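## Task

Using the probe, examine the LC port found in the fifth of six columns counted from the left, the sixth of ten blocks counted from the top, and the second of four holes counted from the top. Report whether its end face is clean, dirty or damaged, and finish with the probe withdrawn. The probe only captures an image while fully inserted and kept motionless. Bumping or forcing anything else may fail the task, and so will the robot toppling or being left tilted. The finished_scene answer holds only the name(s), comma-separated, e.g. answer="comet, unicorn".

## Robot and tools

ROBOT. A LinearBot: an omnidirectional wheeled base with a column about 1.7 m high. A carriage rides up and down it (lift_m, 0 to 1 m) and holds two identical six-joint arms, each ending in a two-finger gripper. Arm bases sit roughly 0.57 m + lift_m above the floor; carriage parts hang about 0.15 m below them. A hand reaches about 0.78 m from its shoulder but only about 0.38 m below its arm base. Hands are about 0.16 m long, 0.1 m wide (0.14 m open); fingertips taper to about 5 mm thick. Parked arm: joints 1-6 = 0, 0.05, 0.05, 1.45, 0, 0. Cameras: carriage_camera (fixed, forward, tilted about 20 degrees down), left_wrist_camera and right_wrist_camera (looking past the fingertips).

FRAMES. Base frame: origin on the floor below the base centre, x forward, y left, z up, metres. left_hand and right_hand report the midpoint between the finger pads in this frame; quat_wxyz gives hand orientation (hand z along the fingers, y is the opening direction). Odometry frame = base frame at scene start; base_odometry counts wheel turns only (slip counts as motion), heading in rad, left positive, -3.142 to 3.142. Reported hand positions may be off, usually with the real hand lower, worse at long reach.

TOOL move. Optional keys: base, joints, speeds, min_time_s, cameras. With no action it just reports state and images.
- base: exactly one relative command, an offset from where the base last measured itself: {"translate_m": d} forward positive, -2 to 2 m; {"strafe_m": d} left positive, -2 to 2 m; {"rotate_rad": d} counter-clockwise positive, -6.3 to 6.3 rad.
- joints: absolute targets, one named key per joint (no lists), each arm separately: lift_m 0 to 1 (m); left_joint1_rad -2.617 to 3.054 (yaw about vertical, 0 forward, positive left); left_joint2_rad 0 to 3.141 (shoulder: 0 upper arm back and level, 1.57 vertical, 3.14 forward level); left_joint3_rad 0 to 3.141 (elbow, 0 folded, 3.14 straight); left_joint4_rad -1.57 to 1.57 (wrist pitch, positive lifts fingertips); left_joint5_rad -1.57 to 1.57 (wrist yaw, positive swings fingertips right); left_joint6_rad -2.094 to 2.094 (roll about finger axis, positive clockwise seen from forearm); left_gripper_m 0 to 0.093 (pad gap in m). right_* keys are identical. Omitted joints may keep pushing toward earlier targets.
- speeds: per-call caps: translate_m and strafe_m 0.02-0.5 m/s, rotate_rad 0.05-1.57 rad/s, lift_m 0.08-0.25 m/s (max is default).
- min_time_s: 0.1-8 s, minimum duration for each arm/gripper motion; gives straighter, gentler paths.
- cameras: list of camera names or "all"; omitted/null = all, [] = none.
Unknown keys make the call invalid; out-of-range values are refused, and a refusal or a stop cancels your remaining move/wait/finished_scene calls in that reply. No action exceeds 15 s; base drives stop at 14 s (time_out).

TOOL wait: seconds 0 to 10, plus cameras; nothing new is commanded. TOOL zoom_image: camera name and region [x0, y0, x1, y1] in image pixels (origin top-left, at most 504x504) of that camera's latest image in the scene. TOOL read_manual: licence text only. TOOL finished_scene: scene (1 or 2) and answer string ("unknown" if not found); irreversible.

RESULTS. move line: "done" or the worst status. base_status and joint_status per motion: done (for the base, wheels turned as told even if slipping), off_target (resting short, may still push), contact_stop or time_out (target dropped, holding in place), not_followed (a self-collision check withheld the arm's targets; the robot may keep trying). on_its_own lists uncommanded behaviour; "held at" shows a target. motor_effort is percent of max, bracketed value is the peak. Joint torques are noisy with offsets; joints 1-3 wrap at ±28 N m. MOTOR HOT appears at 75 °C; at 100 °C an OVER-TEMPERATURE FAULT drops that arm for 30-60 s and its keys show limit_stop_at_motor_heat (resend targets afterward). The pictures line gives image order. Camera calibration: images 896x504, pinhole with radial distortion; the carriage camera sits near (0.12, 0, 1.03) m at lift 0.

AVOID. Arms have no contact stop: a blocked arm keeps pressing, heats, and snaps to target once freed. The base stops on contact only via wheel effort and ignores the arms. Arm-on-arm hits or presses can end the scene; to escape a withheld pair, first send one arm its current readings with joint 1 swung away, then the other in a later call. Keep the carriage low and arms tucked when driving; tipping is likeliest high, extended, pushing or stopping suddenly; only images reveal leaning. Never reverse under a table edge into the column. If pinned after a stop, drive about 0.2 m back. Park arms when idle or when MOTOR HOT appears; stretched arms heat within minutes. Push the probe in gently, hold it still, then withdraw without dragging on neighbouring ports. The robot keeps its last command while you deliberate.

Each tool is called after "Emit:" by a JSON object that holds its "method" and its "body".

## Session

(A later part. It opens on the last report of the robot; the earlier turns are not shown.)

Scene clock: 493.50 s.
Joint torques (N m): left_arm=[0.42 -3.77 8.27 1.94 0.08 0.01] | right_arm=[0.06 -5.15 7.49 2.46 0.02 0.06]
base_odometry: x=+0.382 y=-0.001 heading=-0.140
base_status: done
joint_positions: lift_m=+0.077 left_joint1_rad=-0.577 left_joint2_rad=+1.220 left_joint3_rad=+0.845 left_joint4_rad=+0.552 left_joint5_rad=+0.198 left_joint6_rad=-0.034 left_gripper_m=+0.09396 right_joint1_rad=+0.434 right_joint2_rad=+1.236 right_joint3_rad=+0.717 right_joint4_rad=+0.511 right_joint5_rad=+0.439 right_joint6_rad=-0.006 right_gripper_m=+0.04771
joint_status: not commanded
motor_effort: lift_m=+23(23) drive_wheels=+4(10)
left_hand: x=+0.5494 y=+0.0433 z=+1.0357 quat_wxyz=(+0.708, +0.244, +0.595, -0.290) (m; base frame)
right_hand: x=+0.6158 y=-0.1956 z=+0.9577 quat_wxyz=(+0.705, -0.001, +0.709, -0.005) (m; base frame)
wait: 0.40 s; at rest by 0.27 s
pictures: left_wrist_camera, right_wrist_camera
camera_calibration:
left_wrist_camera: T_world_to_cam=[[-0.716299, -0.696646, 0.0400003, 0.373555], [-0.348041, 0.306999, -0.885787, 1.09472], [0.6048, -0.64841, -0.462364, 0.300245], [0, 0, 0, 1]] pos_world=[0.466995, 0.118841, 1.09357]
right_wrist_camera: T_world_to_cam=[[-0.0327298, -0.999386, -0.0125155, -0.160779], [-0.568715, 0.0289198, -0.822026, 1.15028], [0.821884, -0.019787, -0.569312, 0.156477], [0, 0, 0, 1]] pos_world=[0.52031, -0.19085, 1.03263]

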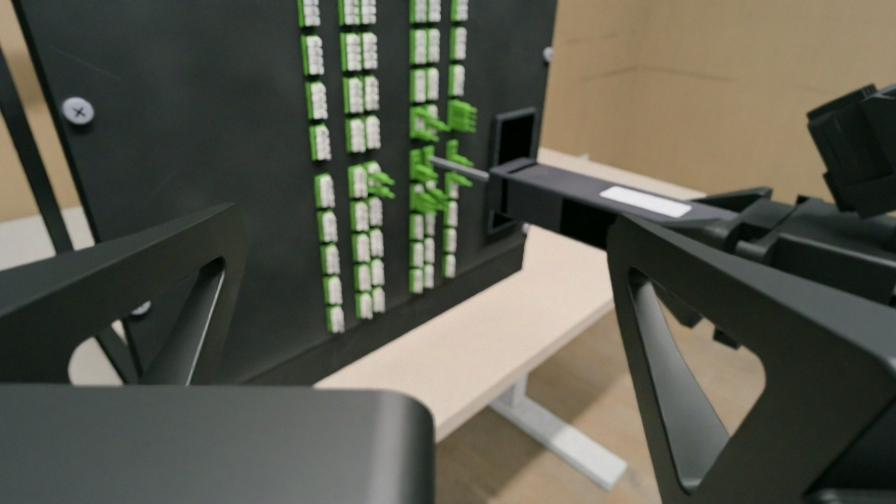

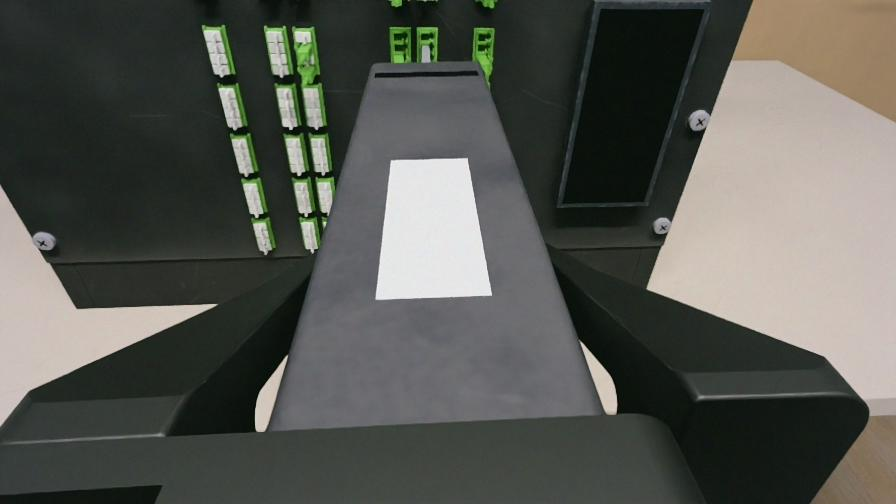

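Emit:
{"method": "move", "body": {"base": {"translate_m": 0.003}, "speeds": {"translate_m": 0.02}, "cameras": []}}

Emit:
{"method": "wait", "body": {"seconds": 0.4, "cameras": ["right_wrist_camera","left_wrist_camera"]}}

Emit:
{"method": "zoom_image", "body": {"camera": "right_wrist_camera", "region": [390, 10, 470, 70]}}

Emit:
{"method": "zoom_image", "body": {"camera": "left_wrist_camera", "region": [390, 130, 450, 175]}}

Scene clock: 506.77 s.
Joint torques (N m): left_arm=[0.38 -3.95 8.34 1.96 0.08 0.01] | right_arm=[0.02 -5.08 7.56 2.45 0.01 0.07]
move: done
base_odometry: x=+0.385 y=-0.002 heading=-0.140
base_status: done
joint_positions: lift_m=+0.077 left_joint1_rad=-0.577 left_joint2_rad=+1.220 left_joint3_rad=+0.845 left_joint4_rad=+0.552 left_joint5_rad=+0.198 left_joint6_rad=-0.034 left_gripper_m=+0.09396 right_joint1_rad=+0.434 right_joint2_rad=+1.236 right_joint3_rad=+0.717 right_joint4_rad=+0.511 right_joint5_rad=+0.439 right_joint6_rad=-0.005 right_gripper_m=+0.04771
joint_status: not commanded
motor_effort: lift_m=+23(23) drive_wheels=-1(13)
left_hand: x=+0.5493 y=+0.0434 z=+1.0358 quat_wxyz=(+0.708, +0.244, +0.595, -0.290) (m; base frame)
right_hand: x=+0.6158 y=-0.1956 z=+0.9577 quat_wxyz=(+0.705, -0.001, +0.709, -0.005) (m; base frame)
pictures: none
No camera images: "cameras" was empty.

Scene clock: 507.17 s.
Joint torques (N m): left_arm=[0.36 -3.95 8.29 1.96 0.08 -0.01] | right_arm=[0.08 -5.09 7.56 2.46 0.02 0.06]
base_odometry: x=+0.385 y=-0.002 heading=-0.140
base_status: done
joint_positions: lift_m=+0.077 left_joint1_rad=-0.577 left_joint2_rad=+1.220 left_joint3_rad=+0.845 left_joint4_rad=+0.552 left_joint5_rad=+0.198 left_joint6_rad=-0.034 left_gripper_m=+0.09396 right_joint1_rad=+0.434 right_joint2_rad=+1.236 right_joint3_rad=+0.717 right_joint4_rad=+0.511 right_joint5_rad=+0.439 right_joint6_rad=-0.005 right_gripper_m=+0.04771
joint_status: not commanded
motor_effort: lift_m=+23(23) drive_wheels=-1(13)
left_hand: x=+0.5493 y=+0.0434 z=+1.0358 quat_wxyz=(+0.708, +0.244, +0.595, -0.290) (m; base frame)
right_hand: x=+0.6158 y=-0.1956 z=+0.9577 quat_wxyz=(+0.705, -0.001, +0.709, -0.005) (m; base frame)
wait: 0.40 s; at rest by 0.27 s
pictures: left_wrist_camera, right_wrist_camera
camera_calibration:
left_wrist_camera: T_world_to_cam=[[-0.716292, -0.696659, 0.0398977, 0.373594], [-0.347759, 0.30682, -0.88596, 1.09476], [0.604971, -0.648481, -0.462042, 0.299881], [0, 0, 0, 1]] pos_world=[0.466895, 0.118841, 1.09357]
right_wrist_camera: T_world_to_cam=[[-0.0327381, -0.999381, -0.0128756, -0.160401], [-0.568705, 0.0292204, -0.822023, 1.15033], [0.82189, -0.0195891, -0.569309, 0.15651], [0, 0, 0, 1]] pos_world=[0.52031, -0.190849, 1.03263]

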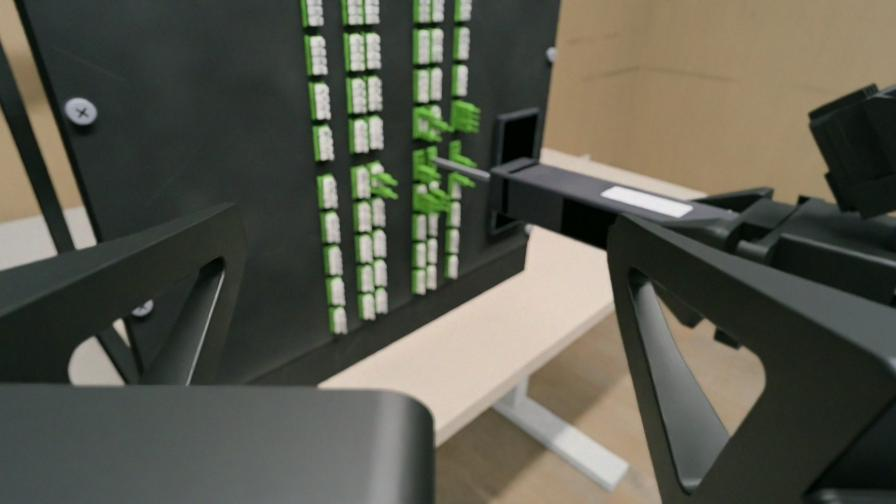

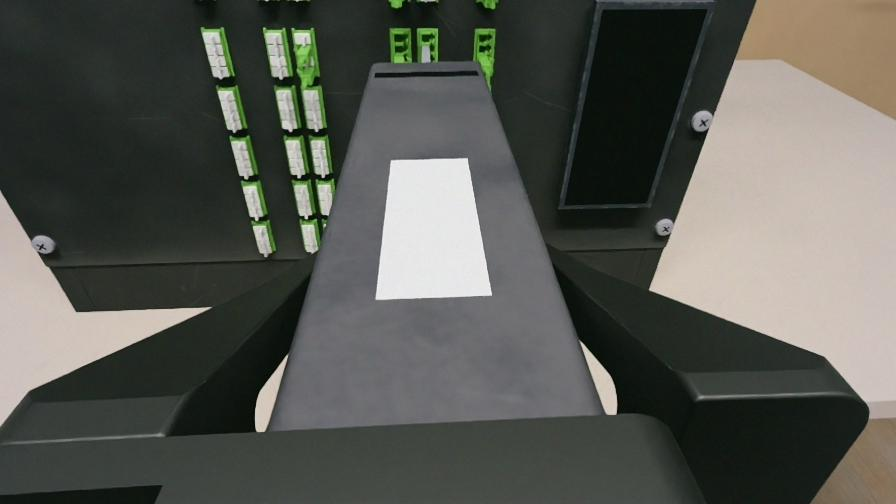

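Scaled by 6.300 from the camera's 896x504 image, which has a finer 1280x720 frame.

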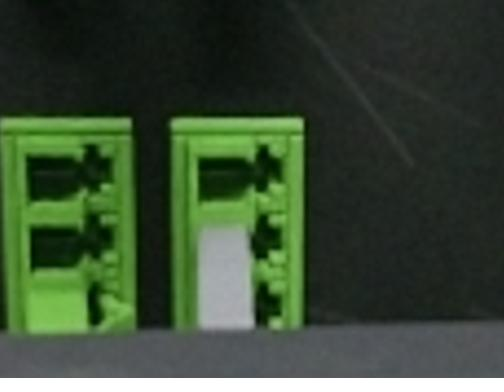

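Scaled by 8.400 from the camera's 896x504 image, which has a finer 1280x720 frame.

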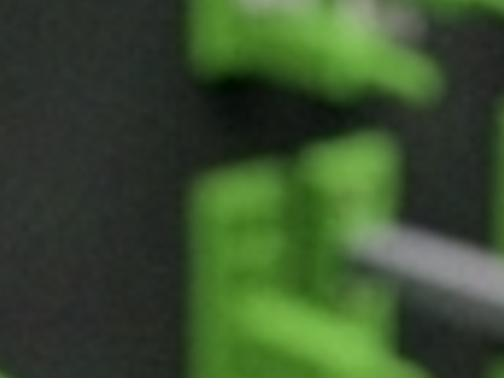

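Emit:
{"method": "move", "body": {"base": {"translate_m": 0.005}, "speeds": {"translate_m": 0.02}, "cameras": []}}

Emit:
{"method": "wait", "body": {"seconds": 0.4, "cameras": ["right_wrist_camera","left_wrist_camera"]}}

Emit:
{"method": "zoom_image", "body": {"camera": "right_wrist_camera", "region": [390, 10, 470, 70]}}

Emit:
{"method": "zoom_image", "body": {"camera": "left_wrist_camera", "region": [390, 130, 450, 175]}}

Scene clock: 520.67 s.
Joint torques (N m): left_arm=[0.31 -3.88 8.23 1.98 0.09 -0.01] | right_arm=[-0.62 -4.22 8.05 2.47 -0.16 0.01]
move: done
base_odometry: x=+0.390 y=-0.003 heading=-0.140
base_status: done
joint_positions: lift_m=+0.077 left_joint1_rad=-0.577 left_joint2_rad=+1.220 left_joint3_rad=+0.845 left_joint4_rad=+0.552 left_joint5_rad=+0.198 left_joint6_rad=-0.034 left_gripper_m=+0.09396 right_joint1_rad=+0.442 right_joint2_rad=+1.227 right_joint3_rad=+0.710 right_joint4_rad=+0.510 right_joint5_rad=+0.455 right_joint6_rad=-0.001 right_gripper_m=+0.04771
joint_status: not commanded
motor_effort: lift_m=+23(23) drive_wheels=+5(14)
left_hand: x=+0.5493 y=+0.0434 z=+1.0359 quat_wxyz=(+0.709, +0.244, +0.595, -0.290) (m; base frame)
right_hand: x=+0.6132 y=-0.1962 z=+0.9574 quat_wxyz=(+0.705, +0.003, +0.709, -0.006) (m; base frame)
pictures: none
No camera images: "cameras" was empty.

Scene clock: 521.07 s.
Joint torques (N m): left_arm=[0.44 -3.89 8.27 1.96 0.09 0] | right_arm=[-0.64 -4.19 8.08 2.47 -0.15 0.02]
base_odometry: x=+0.390 y=-0.003 heading=-0.140
base_status: done
joint_positions: lift_m=+0.077 left_joint1_rad=-0.577 left_joint2_rad=+1.220 left_joint3_rad=+0.845 left_joint4_rad=+0.552 left_joint5_rad=+0.198 left_joint6_rad=-0.034 left_gripper_m=+0.09396 right_joint1_rad=+0.442 right_joint2_rad=+1.227 right_joint3_rad=+0.710 right_joint4_rad=+0.510 right_joint5_rad=+0.455 right_joint6_rad=-0.001 right_gripper_m=+0.04771
joint_status: not commanded
motor_effort: lift_m=+23(23) drive_wheels=+5(14)
left_hand: x=+0.5493 y=+0.0434 z=+1.0359 quat_wxyz=(+0.709, +0.244, +0.595, -0.290) (m; base frame)
right_hand: x=+0.6132 y=-0.1962 z=+0.9574 quat_wxyz=(+0.705, +0.003, +0.709, -0.006) (m; base frame)
wait: 0.40 s; at rest by 0.27 s
pictures: left_wrist_camera, right_wrist_camera
camera_calibration:
left_wrist_camera: T_world_to_cam=[[-0.716326, -0.696628, 0.0398324, 0.373674], [-0.347502, 0.306661, -0.886116, 1.09492], [0.605078, -0.64859, -0.461748, 0.299569], [0, 0, 0, 1]] pos_world=[0.466895, 0.118841, 1.09366]
right_wrist_camera: T_world_to_cam=[[-0.0415471, -0.99899, -0.0170968, -0.151602], [-0.568031, 0.0376941, -0.822143, 1.14995], [0.821958, -0.0244462, -0.569024, 0.157141], [0, 0, 0, 1]] pos_world=[0.517744, -0.190953, 1.03225]

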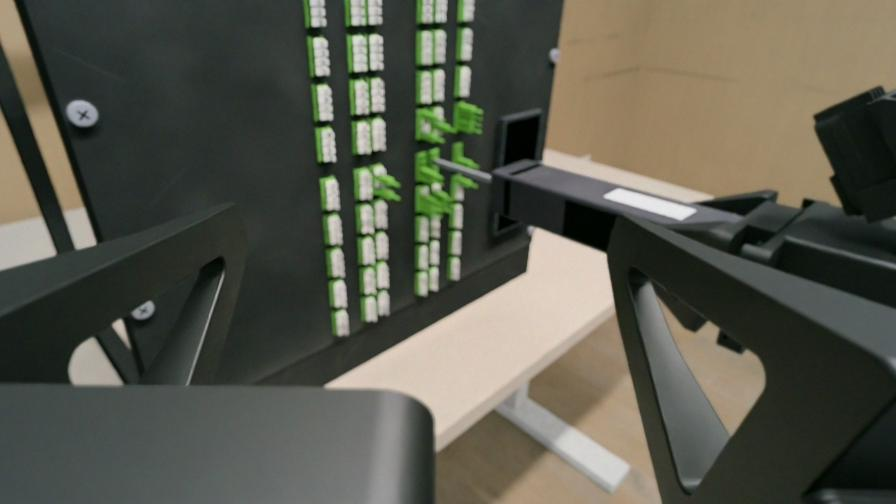

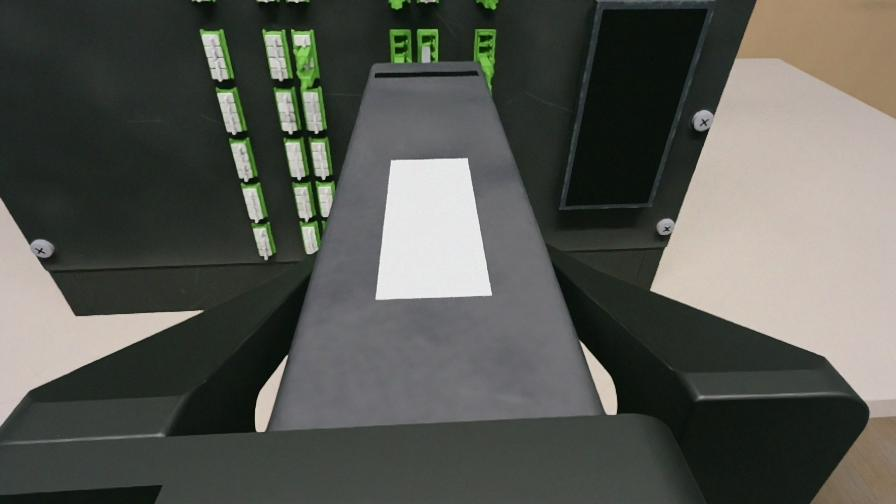

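Scaled by 6.300 from the camera's 896x504 image, which has a finer 1280x720 frame.

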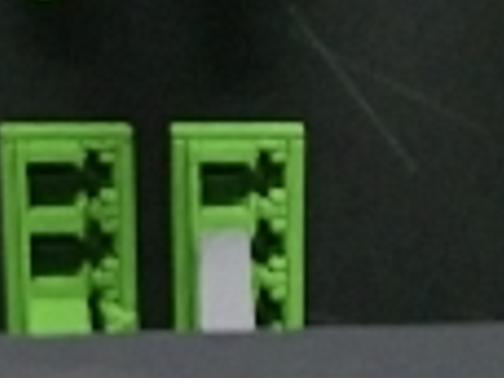

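Scaled by 8.400 from the camera's 896x504 image, which has a finer 1280x720 frame.

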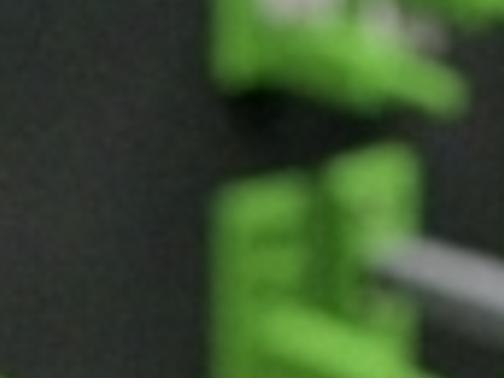

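Emit:
{"method": "zoom_image", "body": {"camera": "left_wrist_camera", "region": [400, 125, 540, 205]}}

Emit:
{"method": "zoom_image", "body": {"camera": "right_wrist_camera", "region": [400, 25, 456, 67]}}

Scaled by 3.600 from the camera's 896x504 image, which has a finer 1280x720 frame.

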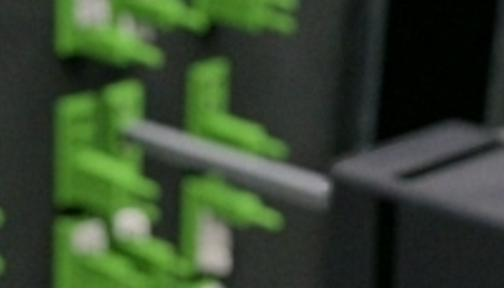

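Scaled by 9.000 from the camera's 896x504 image, which has a finer 1280x720 frame.

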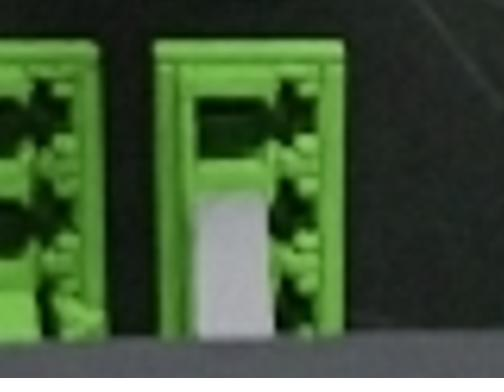

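Emit:
{"method": "move", "body": {"base": {"translate_m": 0.003}, "speeds": {"translate_m": 0.02}, "cameras": []}}

Emit:
{"method": "wait", "body": {"seconds": 0.4, "cameras": ["right_wrist_camera","left_wrist_camera"]}}

Emit:
{"method": "zoom_image", "body": {"camera": "right_wrist_camera", "region": [400, 25, 456, 67]}}

Emit:
{"method": "zoom_image", "body": {"camera": "left_wrist_camera", "region": [400, 125, 540, 205]}}

Scene clock: 593.60 s.
Joint torques (N m): left_arm=[0.51 -3.79 8.34 1.97 0.07 0.01] | right_arm=[-1.1 -3.23 8.44 2.52 -0.21 -0.02]
move: done
base_odometry: x=+0.393 y=-0.003 heading=-0.140
base_status: done
joint_positions: lift_m=+0.077 left_joint1_rad=-0.577 left_joint2_rad=+1.220 left_joint3_rad=+0.845 left_joint4_rad=+0.552 left_joint5_rad=+0.198 left_joint6_rad=-0.034 left_gripper_m=+0.09396 right_joint1_rad=+0.447 right_joint2_rad=+1.218 right_joint3_rad=+0.706 right_joint4_rad=+0.505 right_joint5_rad=+0.461 right_joint6_rad=+0.001 right_gripper_m=+0.04771
joint_status: not commanded
motor_effort: lift_m=+23(23) drive_wheels=+6(16)
left_hand: x=+0.5493 y=+0.0434 z=+1.0358 quat_wxyz=(+0.708, +0.244, +0.595, -0.290) (m; base frame)
right_hand: x=+0.6109 y=-0.1960 z=+0.9575 quat_wxyz=(+0.705, +0.004, +0.709, -0.006) (m; base frame)
pictures: none
No camera images: "cameras" was empty.

Scene clock: 594.00 s.
Joint torques (N m): left_arm=[0.42 -3.84 8.39 1.96 0.06 0] | right_arm=[-1.1 -3.23 8.42 2.52 -0.21 -0.02]
base_odometry: x=+0.393 y=-0.003 heading=-0.140
base_status: done
joint_positions: lift_m=+0.077 left_joint1_rad=-0.577 left_joint2_rad=+1.220 left_joint3_rad=+0.845 left_joint4_rad=+0.552 left_joint5_rad=+0.198 left_joint6_rad=-0.034 left_gripper_m=+0.09396 right_joint1_rad=+0.447 right_joint2_rad=+1.218 right_joint3_rad=+0.706 right_joint4_rad=+0.505 right_joint5_rad=+0.461 right_joint6_rad=+0.001 right_gripper_m=+0.04771
joint_status: not commanded
motor_effort: lift_m=+23(23) drive_wheels=+6(16)
left_hand: x=+0.5493 y=+0.0434 z=+1.0358 quat_wxyz=(+0.708, +0.244, +0.595, -0.290) (m; base frame)
right_hand: x=+0.6109 y=-0.1960 z=+0.9575 quat_wxyz=(+0.705, +0.004, +0.709, -0.006) (m; base frame)
wait: 0.40 s; at rest by 0.27 s
pictures: left_wrist_camera, right_wrist_camera
camera_calibration:
left_wrist_camera: T_world_to_cam=[[-0.716292, -0.696659, 0.0398977, 0.373594], [-0.347759, 0.30682, -0.88596, 1.09476], [0.604971, -0.648481, -0.462042, 0.299881], [0, 0, 0, 1]] pos_world=[0.466895, 0.118841, 1.09357]
right_wrist_camera: T_world_to_cam=[[-0.0422982, -0.998924, -0.0189928, -0.149234], [-0.568524, 0.0396968, -0.821708, 1.14899], [0.821579, -0.0239589, -0.569592, 0.160025], [0, 0, 0, 1]] pos_world=[0.515445, -0.190851, 1.03245]

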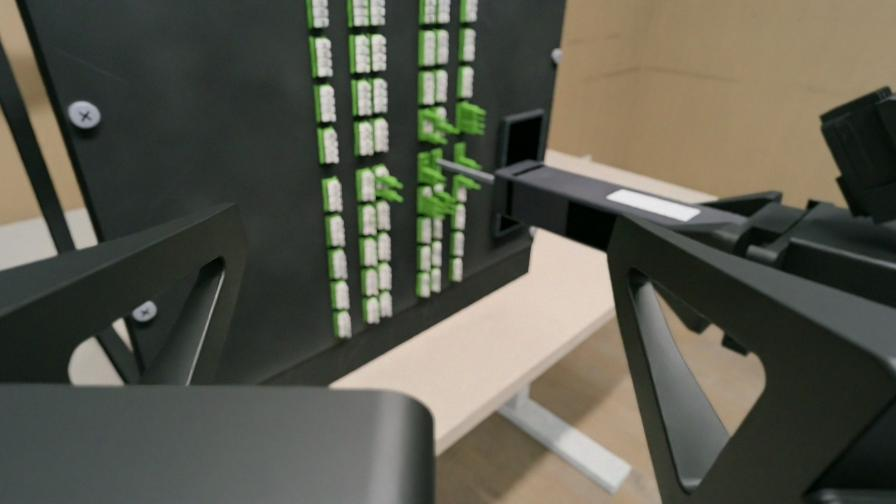

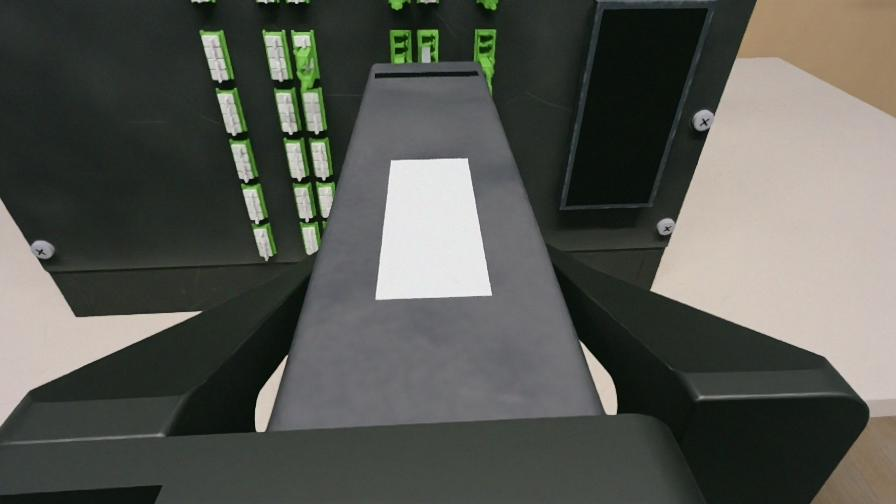

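Scaled by 9.000 from the camera's 896x504 image, which has a finer 1280x720 frame.

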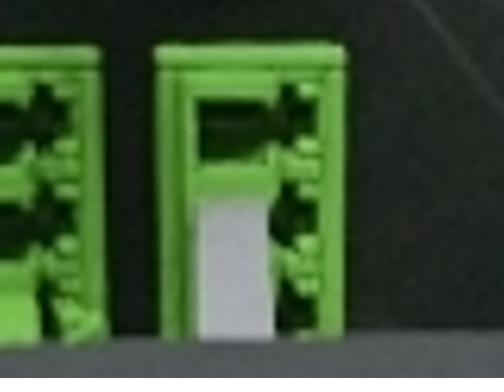

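Scaled by 3.600 from the camera's 896x504 image, which has a finer 1280x720 frame.

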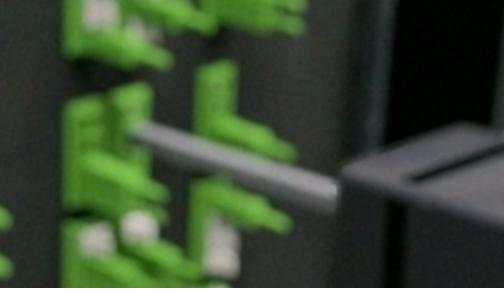

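Emit:
{"method": "move", "body": {"base": {"translate_m": -0.003}, "speeds": {"translate_m": 0.02}, "cameras": []}}

Emit:
{"method": "move", "body": {"joints": {"lift_m": 0.0760}, "speeds": {"lift_m": 0.08}, "cameras": []}}

Emit:
{"method": "move", "body": {"joints": {"lift_m": 0.0754}, "speeds": {"lift_m": 0.08}, "cameras": []}}

Emit:
{"method": "move", "body": {"joints": {"lift_m": 0.0748}, "speeds": {"lift_m": 0.08}, "cameras": ["right_wrist_camera"]}}

Emit:
{"method": "zoom_image", "body": {"camera": "right_wrist_camera", "region": [400, 25, 456, 67]}}

Scene clock: 621.83 s.
Joint torques (N m): left_arm=[0.38 -3.86 8.24 1.96 0.08 0] | right_arm=[-0.32 -4.27 8.4 2.41 -0.13 -0.02]
move: done
base_odometry: x=+0.390 y=-0.002 heading=-0.140
base_status: done
joint_positions: lift_m=+0.077 left_joint1_rad=-0.577 left_joint2_rad=+1.220 left_joint3_rad=+0.845 left_joint4_rad=+0.552 left_joint5_rad=+0.198 left_joint6_rad=-0.034 left_gripper_m=+0.09396 right_joint1_rad=+0.438 right_joint2_rad=+1.228 right_joint3_rad=+0.706 right_joint4_rad=+0.516 right_joint5_rad=+0.453 right_joint6_rad=+0.001 right_gripper_m=+0.04771
joint_status: not commanded
motor_effort: lift_m=+23(23) drive_wheels=+4(8)
left_hand: x=+0.5493 y=+0.0434 z=+1.0359 quat_wxyz=(+0.709, +0.244, +0.595, -0.290) (m; base frame)
right_hand: x=+0.6134 y=-0.1973 z=+0.9564 quat_wxyz=(+0.705, +0.005, +0.709, -0.006) (m; base frame)
pictures: none
No camera images: "cameras" was empty.

Scene clock: 622.13 s.
Joint torques (N m): left_arm=[0.38 -3.97 8.32 1.96 0.08 0.01] | right_arm=[-0.31 -4.33 8.38 2.4 -0.13 -0.02]
move: done
base_odometry: x=+0.390 y=-0.002 heading=-0.140
base_status: not commanded
joint_positions: lift_m=+0.076 left_joint1_rad=-0.577 left_joint2_rad=+1.220 left_joint3_rad=+0.845 left_joint4_rad=+0.552 left_joint5_rad=+0.198 left_joint6_rad=-0.034 left_gripper_m=+0.09396 right_joint1_rad=+0.438 right_joint2_rad=+1.228 right_joint3_rad=+0.706 right_joint4_rad=+0.517 right_joint5_rad=+0.453 right_joint6_rad=+0.001 right_gripper_m=+0.04771
joint_status: all done
motor_effort: lift_m=+22(23) drive_wheels=+3(4)
left_hand: x=+0.5493 y=+0.0434 z=+1.0355 quat_wxyz=(+0.709, +0.244, +0.595, -0.290) (m; base frame)
right_hand: x=+0.6134 y=-0.1973 z=+0.9562 quat_wxyz=(+0.706, +0.005, +0.709, -0.006) (m; base frame)
pictures: none
No camera images: "cameras" was empty.

Scene clock: 622.43 s.
Joint torques (N m): left_arm=[0.36 -3.89 8.34 1.96 0.07 0.01] | right_arm=[-0.31 -4.27 8.4 2.4 -0.13 -0.02]
move: done
base_odometry: x=+0.390 y=-0.002 heading=-0.140
base_status: not commanded
joint_positions: lift_m=+0.076 left_joint1_rad=-0.577 left_joint2_rad=+1.220 left_joint3_rad=+0.845 left_joint4_rad=+0.552 left_joint5_rad=+0.198 left_joint6_rad=-0.034 left_gripper_m=+0.09396 right_joint1_rad=+0.438 right_joint2_rad=+1.228 right_joint3_rad=+0.706 right_joint4_rad=+0.519 right_joint5_rad=+0.453 right_joint6_rad=+0.001 right_gripper_m=+0.04771
joint_status: all done
motor_effort: lift_m=+22(23) drive_wheels=+3(4)
left_hand: x=+0.5493 y=+0.0434 z=+1.0348 quat_wxyz=(+0.708, +0.244, +0.595, -0.290) (m; base frame)
right_hand: x=+0.6134 y=-0.1973 z=+0.9559 quat_wxyz=(+0.706, +0.005, +0.708, -0.005) (m; base frame)
pictures: none
No camera images: "cameras" was empty.

Scene clock: 622.73 s.
Joint torques (N m): left_arm=[0.34 -3.84 8.32 1.97 0.07 0] | right_arm=[-0.32 -4.31 8.46 2.38 -0.13 -0.02]
move: done
base_odometry: x=+0.390 y=-0.002 heading=-0.140
base_status: not commanded
joint_positions: lift_m=+0.075 left_joint1_rad=-0.577 left_joint2_rad=+1.220 left_joint3_rad=+0.845 left_joint4_rad=+0.552 left_joint5_rad=+0.198 left_joint6_rad=-0.034 left_gripper_m=+0.09396 right_joint1_rad=+0.438 right_joint2_rad=+1.228 right_joint3_rad=+0.706 right_joint4_rad=+0.520 right_joint5_rad=+0.453 right_joint6_rad=+0.001 right_gripper_m=+0.04771
joint_status: all done
motor_effort: lift_m=+22(23) drive_wheels=+3(4)
left_hand: x=+0.5493 y=+0.0434 z=+1.0342 quat_wxyz=(+0.708, +0.244, +0.595, -0.290) (m; base frame)
right_hand: x=+0.6134 y=-0.1973 z=+0.9556 quat_wxyz=(+0.706, +0.005, +0.708, -0.005) (m; base frame)
pictures: right_wrist_camera
camera_calibration:
right_wrist_camera: T_world_to_cam=[[-0.042639, -0.998858, -0.0215745, -0.147735], [-0.564541, 0.0419041, -0.824341, 1.14937], [0.824303, -0.0229694, -0.565683, 0.151653], [0, 0, 0, 1]] pos_world=[0.517557, -0.192246, 1.03007]

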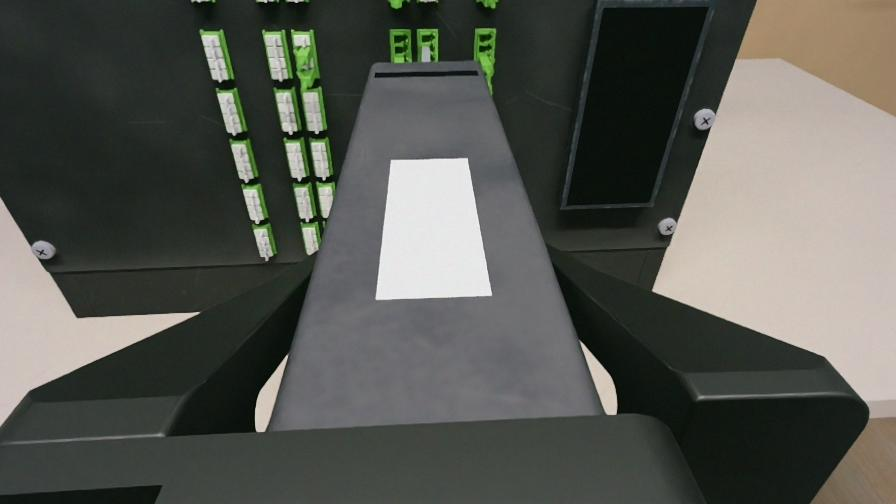

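Scaled by 9.000 from the camera's 896x504 image, which has a finer 1280x720 frame.

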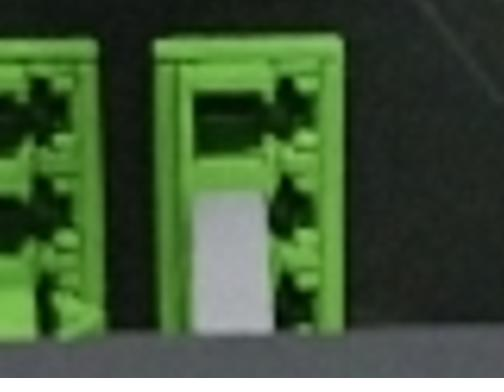

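Emit:
{"method": "move", "body": {"base": {"translate_m": -0.0035}, "speeds": {"translate_m": 0.02}, "cameras": []}}

Emit:
{"method": "wait", "body": {"seconds": 0.4, "cameras": ["right_wrist_camera"]}}

Emit:
{"method": "zoom_image", "body": {"camera": "right_wrist_camera", "region": [400, 25, 456, 67]}}

Scene clock: 652.70 s.
Joint torques (N m): left_arm=[0.46 -3.9 8.29 1.97 0.09 0] | right_arm=[-0.02 -5.09 8.4 2.29 0.01 -0.01]
move: done
base_odometry: x=+0.386 y=-0.002 heading=-0.140
base_status: done
joint_positions: lift_m=+0.075 left_joint1_rad=-0.577 left_joint2_rad=+1.220 left_joint3_rad=+0.845 left_joint4_rad=+0.552 left_joint5_rad=+0.198 left_joint6_rad=-0.034 left_gripper_m=+0.09396 right_joint1_rad=+0.435 right_joint2_rad=+1.235 right_joint3_rad=+0.706 right_joint4_rad=+0.529 right_joint5_rad=+0.440 right_joint6_rad=+0.001 right_gripper_m=+0.04771
joint_status: not commanded
motor_effort: lift_m=+22(22) drive_wheels=+3(8)
left_hand: x=+0.5493 y=+0.0434 z=+1.0342 quat_wxyz=(+0.708, +0.244, +0.595, -0.290) (m; base frame)
right_hand: x=+0.6150 y=-0.1958 z=+0.9550 quat_wxyz=(+0.707, +0.002, +0.707, -0.001) (m; base frame)
pictures: none
No camera images: "cameras" was empty.

Scene clock: 653.10 s.
Joint torques (N m): left_arm=[0.36 -3.89 8.32 1.96 0.08 0] | right_arm=[-0.01 -5.08 8.39 2.3 0.01 -0.02]
base_odometry: x=+0.386 y=-0.002 heading=-0.140
base_status: done
joint_positions: lift_m=+0.075 left_joint1_rad=-0.577 left_joint2_rad=+1.220 left_joint3_rad=+0.845 left_joint4_rad=+0.552 left_joint5_rad=+0.198 left_joint6_rad=-0.034 left_gripper_m=+0.09396 right_joint1_rad=+0.435 right_joint2_rad=+1.235 right_joint3_rad=+0.706 right_joint4_rad=+0.529 right_joint5_rad=+0.440 right_joint6_rad=+0.001 right_gripper_m=+0.04771
joint_status: not commanded
motor_effort: lift_m=+22(22) drive_wheels=+3(8)
left_hand: x=+0.5493 y=+0.0434 z=+1.0342 quat_wxyz=(+0.708, +0.244, +0.595, -0.290) (m; base frame)
right_hand: x=+0.6150 y=-0.1958 z=+0.9550 quat_wxyz=(+0.707, +0.002, +0.707, -0.001) (m; base frame)
wait: 0.40 s; at rest by 0.27 s
pictures: right_wrist_camera
camera_calibration:
right_wrist_camera: T_world_to_cam=[[-0.0330089, -0.9992, -0.0225695, -0.151317], [-0.56321, 0.0372513, -0.825473, 1.14905], [0.825654, -0.0145367, -0.56399, 0.149259], [0, 0, 0, 1]] pos_world=[0.518926, -0.191829, 1.02928]

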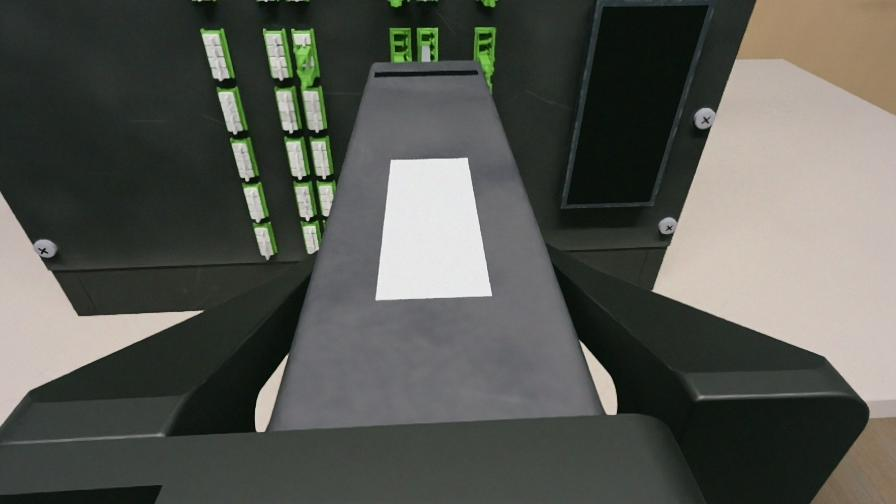

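Scaled by 9.000 from the camera's 896x504 image, which has a finer 1280x720 frame.

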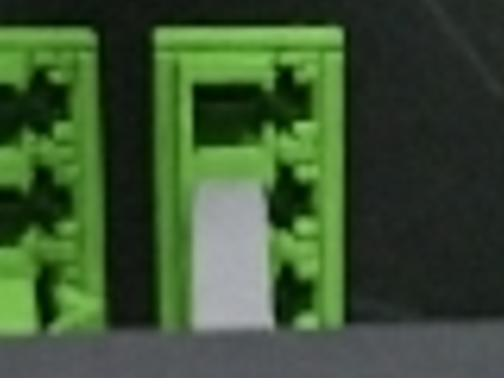

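Emit:
{"method": "move", "body": {"base": {"translate_m": -0.006}, "speeds": {"translate_m": 0.02}, "cameras": []}}

Emit:
{"method": "wait", "body": {"seconds": 0.4, "cameras": ["right_wrist_camera","left_wrist_camera"]}}

Emit:
{"method": "zoom_image", "body": {"camera": "right_wrist_camera", "region": [400, 25, 456, 67]}}

Emit:
{"method": "zoom_image", "body": {"camera": "left_wrist_camera", "region": [400, 135, 456, 177]}}

Scene clock: 667.70 s.
Joint torques (N m): left_arm=[0.39 -3.88 8.27 1.94 0.09 0.01] | right_arm=[0.02 -5.08 8.42 2.41 0.01 -0.02]
move: done
base_odometry: x=+0.380 y=-0.001 heading=-0.140
base_status: done
joint_positions: lift_m=+0.075 left_joint1_rad=-0.577 left_joint2_rad=+1.220 left_joint3_rad=+0.845 left_joint4_rad=+0.552 left_joint5_rad=+0.198 left_joint6_rad=-0.034 left_gripper_m=+0.09396 right_joint1_rad=+0.435 right_joint2_rad=+1.235 right_joint3_rad=+0.706 right_joint4_rad=+0.518 right_joint5_rad=+0.440 right_joint6_rad=+0.001 right_gripper_m=+0.04771
joint_status: not commanded
motor_effort: lift_m=+22(22) drive_wheels=+3(10)
left_hand: x=+0.5494 y=+0.0433 z=+1.0341 quat_wxyz=(+0.708, +0.244, +0.595, -0.290) (m; base frame)
right_hand: x=+0.6150 y=-0.1958 z=+0.9525 quat_wxyz=(+0.704, +0.000, +0.711, -0.003) (m; base frame)
pictures: none
No camera images: "cameras" was empty.

Scene clock: 668.10 s.
Joint torques (N m): left_arm=[0.34 -3.84 8.34 1.96 0.08 0] | right_arm=[-0.01 -5.04 8.43 2.41 0.01 -0.02]
base_odometry: x=+0.380 y=-0.001 heading=-0.140
base_status: done
joint_positions: lift_m=+0.075 left_joint1_rad=-0.577 left_joint2_rad=+1.220 left_joint3_rad=+0.845 left_joint4_rad=+0.552 left_joint5_rad=+0.198 left_joint6_rad=-0.034 left_gripper_m=+0.09396 right_joint1_rad=+0.435 right_joint2_rad=+1.235 right_joint3_rad=+0.706 right_joint4_rad=+0.518 right_joint5_rad=+0.440 right_joint6_rad=+0.001 right_gripper_m=+0.04771
joint_status: not commanded
motor_effort: lift_m=+22(22) drive_wheels=+3(10)
left_hand: x=+0.5494 y=+0.0433 z=+1.0341 quat_wxyz=(+0.708, +0.244, +0.595, -0.290) (m; base frame)
right_hand: x=+0.6150 y=-0.1958 z=+0.9524 quat_wxyz=(+0.703, +0.000, +0.711, -0.003) (m; base frame)
wait: 0.40 s; at rest by 0.27 s
pictures: left_wrist_camera, right_wrist_camera
camera_calibration:
left_wrist_camera: T_world_to_cam=[[-0.716299, -0.696646, 0.0400003, 0.373623], [-0.348041, 0.306999, -0.885787, 1.09321], [0.6048, -0.64841, -0.462364, 0.299459], [0, 0, 0, 1]] pos_world=[0.466995, 0.118841, 1.09187]
right_wrist_camera: T_world_to_cam=[[-0.0329141, -0.999306, -0.0174394, -0.156279], [-0.571789, 0.0331385, -0.819731, 1.14589], [0.81974, -0.0170091, -0.572483, 0.15903], [0, 0, 0, 1]] pos_world=[0.519703, -0.191439, 1.02764]

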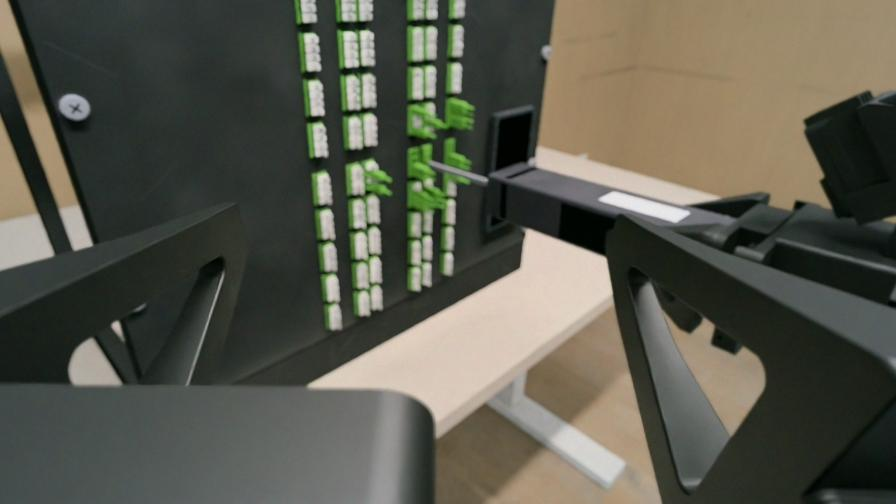

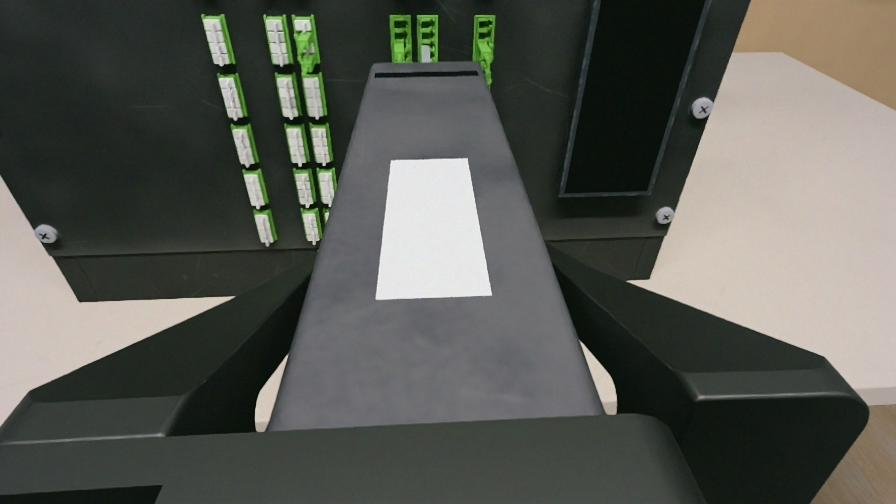

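Scaled by 9.000 from the camera's 896x504 image, which has a finer 1280x720 frame.

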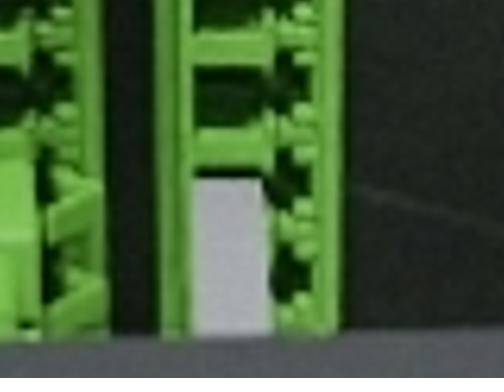

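Scaled by 9.000 from the camera's 896x504 image, which has a finer 1280x720 frame.

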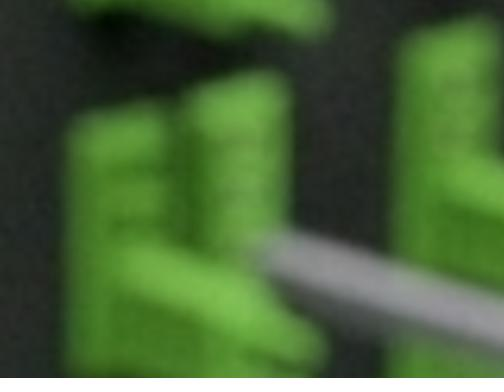

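Emit:
{"method": "move", "body": {"base": {"translate_m": -0.003}, "speeds": {"translate_m": 0.02}, "cameras": []}}

Emit:
{"method": "move", "body": {"joints": {"lift_m": 0.0805}, "speeds": {"lift_m": 0.08}, "cameras": []}}

Emit:
{"method": "move", "body": {"base": {"translate_m": 0.004}, "speeds": {"translate_m": 0.02}, "cameras": []}}

Emit:
{"method": "wait", "body": {"seconds": 0.4, "cameras": ["right_wrist_camera"]}}

Emit:
{"method": "zoom_image", "body": {"camera": "right_wrist_camera", "region": [400, 25, 456, 67]}}

Emit:
{"method": "zoom_image", "body": {"camera": "right_wrist_camera", "region": [372, 0, 484, 84]}}

Scene clock: 732.60 s.
Joint torques (N m): left_arm=[0.32 -3.96 8.24 1.97 0.07 0.01] | right_arm=[-0.02 -5.11 8.43 2.42 0.01 -0.02]
move: done
base_odometry: x=+0.377 y=-0.001 heading=-0.140
base_status: done
joint_positions: lift_m=+0.075 left_joint1_rad=-0.578 left_joint2_rad=+1.220 left_joint3_rad=+0.845 left_joint4_rad=+0.552 left_joint5_rad=+0.198 left_joint6_rad=-0.034 left_gripper_m=+0.09396 right_joint1_rad=+0.435 right_joint2_rad=+1.235 right_joint3_rad=+0.706 right_joint4_rad=+0.516 right_joint5_rad=+0.440 right_joint6_rad=+0.001 right_gripper_m=+0.04771
joint_status: not commanded
motor_effort: lift_m=+22(22) drive_wheels=+3(9)
left_hand: x=+0.5491 y=+0.0431 z=+1.0342 quat_wxyz=(+0.708, +0.245, +0.595, -0.290) (m; base frame)
right_hand: x=+0.6150 y=-0.1958 z=+0.9520 quat_wxyz=(+0.703, +0.000, +0.711, -0.003) (m; base frame)
pictures: none
No camera images: "cameras" was empty.

Scene clock: 733.07 s.
Joint torques (N m): left_arm=[0.42 -3.96 8.32 1.93 0.08 0.01] | right_arm=[-0.02 -5.16 8.38 2.44 0.01 -0.02]
move: done
base_odometry: x=+0.377 y=-0.001 heading=-0.140
base_status: not commanded
joint_positions: lift_m=+0.081 left_joint1_rad=-0.578 left_joint2_rad=+1.220 left_joint3_rad=+0.845 left_joint4_rad=+0.554 left_joint5_rad=+0.198 left_joint6_rad=-0.034 left_gripper_m=+0.09396 right_joint1_rad=+0.435 right_joint2_rad=+1.236 right_joint3_rad=+0.706 right_joint4_rad=+0.514 right_joint5_rad=+0.440 right_joint6_rad=+0.001 right_gripper_m=+0.04771
joint_status: all done
motor_effort: lift_m=+23(27) drive_wheels=+0(4)
left_hand: x=+0.5491 y=+0.0431 z=+1.0402 quat_wxyz=(+0.709, +0.244, +0.594, -0.290) (m; base frame)
right_hand: x=+0.6151 y=-0.1957 z=+0.9568 quat_wxyz=(+0.702, +0.000, +0.712, -0.004) (m; base frame)
pictures: none
No camera images: "cameras" was empty.

Scene clock: 733.63 s.
Joint torques (N m): left_arm=[0.44 -3.85 8.36 1.95 0.08 0] | right_arm=[-0.01 -5.15 8.43 2.44 0.01 -0.01]
move: done
base_odometry: x=+0.381 y=-0.001 heading=-0.140
base_status: done
joint_positions: lift_m=+0.081 left_joint1_rad=-0.578 left_joint2_rad=+1.220 left_joint3_rad=+0.845 left_joint4_rad=+0.553 left_joint5_rad=+0.198 left_joint6_rad=-0.034 left_gripper_m=+0.09396 right_joint1_rad=+0.435 right_joint2_rad=+1.236 right_joint3_rad=+0.706 right_joint4_rad=+0.513 right_joint5_rad=+0.440 right_joint6_rad=+0.001 right_gripper_m=+0.04771
joint_status: not commanded
motor_effort: lift_m=+23(23) drive_wheels=+0(14)
left_hand: x=+0.5491 y=+0.0431 z=+1.0400 quat_wxyz=(+0.709, +0.244, +0.595, -0.290) (m; base frame)
right_hand: x=+0.6151 y=-0.1957 z=+0.9565 quat_wxyz=(+0.702, -0.001, +0.713, -0.004) (m; base frame)
pictures: none
No camera images: "cameras" was empty.

Scene clock: 734.03 s.
Joint torques (N m): left_arm=[0.54 -3.88 8.31 1.95 0.08 0.01] | right_arm=[0.02 -5.16 8.39 2.44 0.01 -0.03]
base_odometry: x=+0.381 y=-0.001 heading=-0.140
base_status: done
joint_positions: lift_m=+0.081 left_joint1_rad=-0.578 left_joint2_rad=+1.220 left_joint3_rad=+0.845 left_joint4_rad=+0.553 left_joint5_rad=+0.198 left_joint6_rad=-0.034 left_gripper_m=+0.09396 right_joint1_rad=+0.435 right_joint2_rad=+1.236 right_joint3_rad=+0.706 right_joint4_rad=+0.513 right_joint5_rad=+0.440 right_joint6_rad=+0.001 right_gripper_m=+0.04771
joint_status: not commanded
motor_effort: lift_m=+23(23) drive_wheels=+0(14)
left_hand: x=+0.5491 y=+0.0431 z=+1.0400 quat_wxyz=(+0.709, +0.244, +0.595, -0.290) (m; base frame)
right_hand: x=+0.6151 y=-0.1957 z=+0.9565 quat_wxyz=(+0.702, -0.001, +0.713, -0.004) (m; base frame)
wait: 0.40 s; at rest by 0.27 s
pictures: right_wrist_camera
camera_calibration:
right_wrist_camera: T_world_to_cam=[[-0.0329774, -0.999346, -0.014826, -0.15856], [-0.576011, 0.0311263, -0.816849, 1.14884], [0.816777, -0.0183976, -0.57666, 0.166904], [0, 0, 0, 1]] pos_world=[0.520192, -0.191144, 1.03233]

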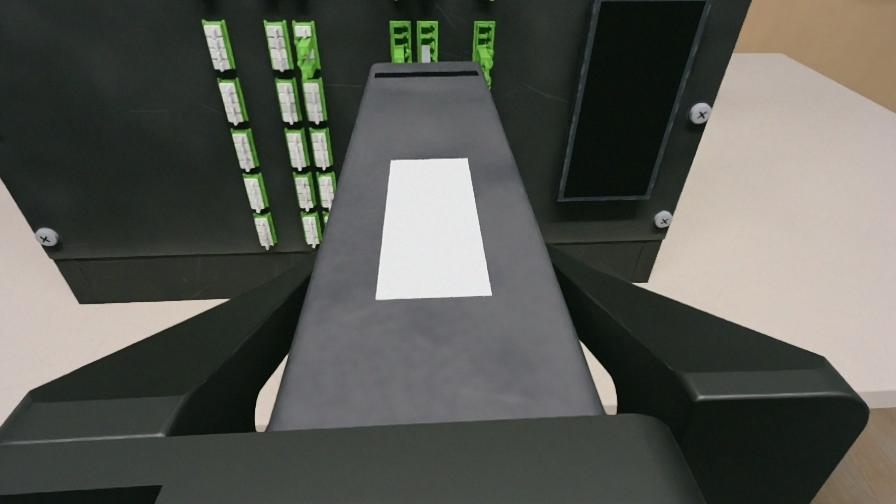

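Scaled by 9.000 from the camera's 896x504 image, which has a finer 1280x720 frame.

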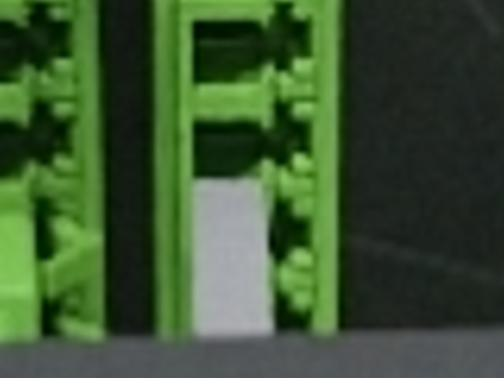

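Scaled by 4.500 from the camera's 896x504 image, which has a finer 1280x720 frame.

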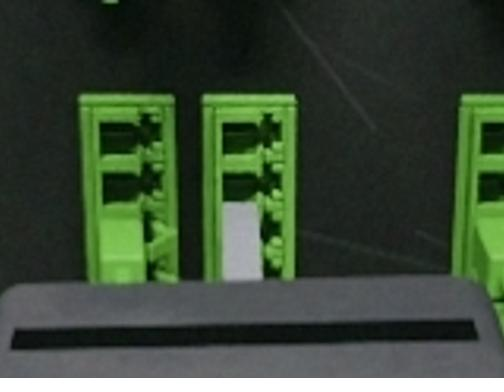

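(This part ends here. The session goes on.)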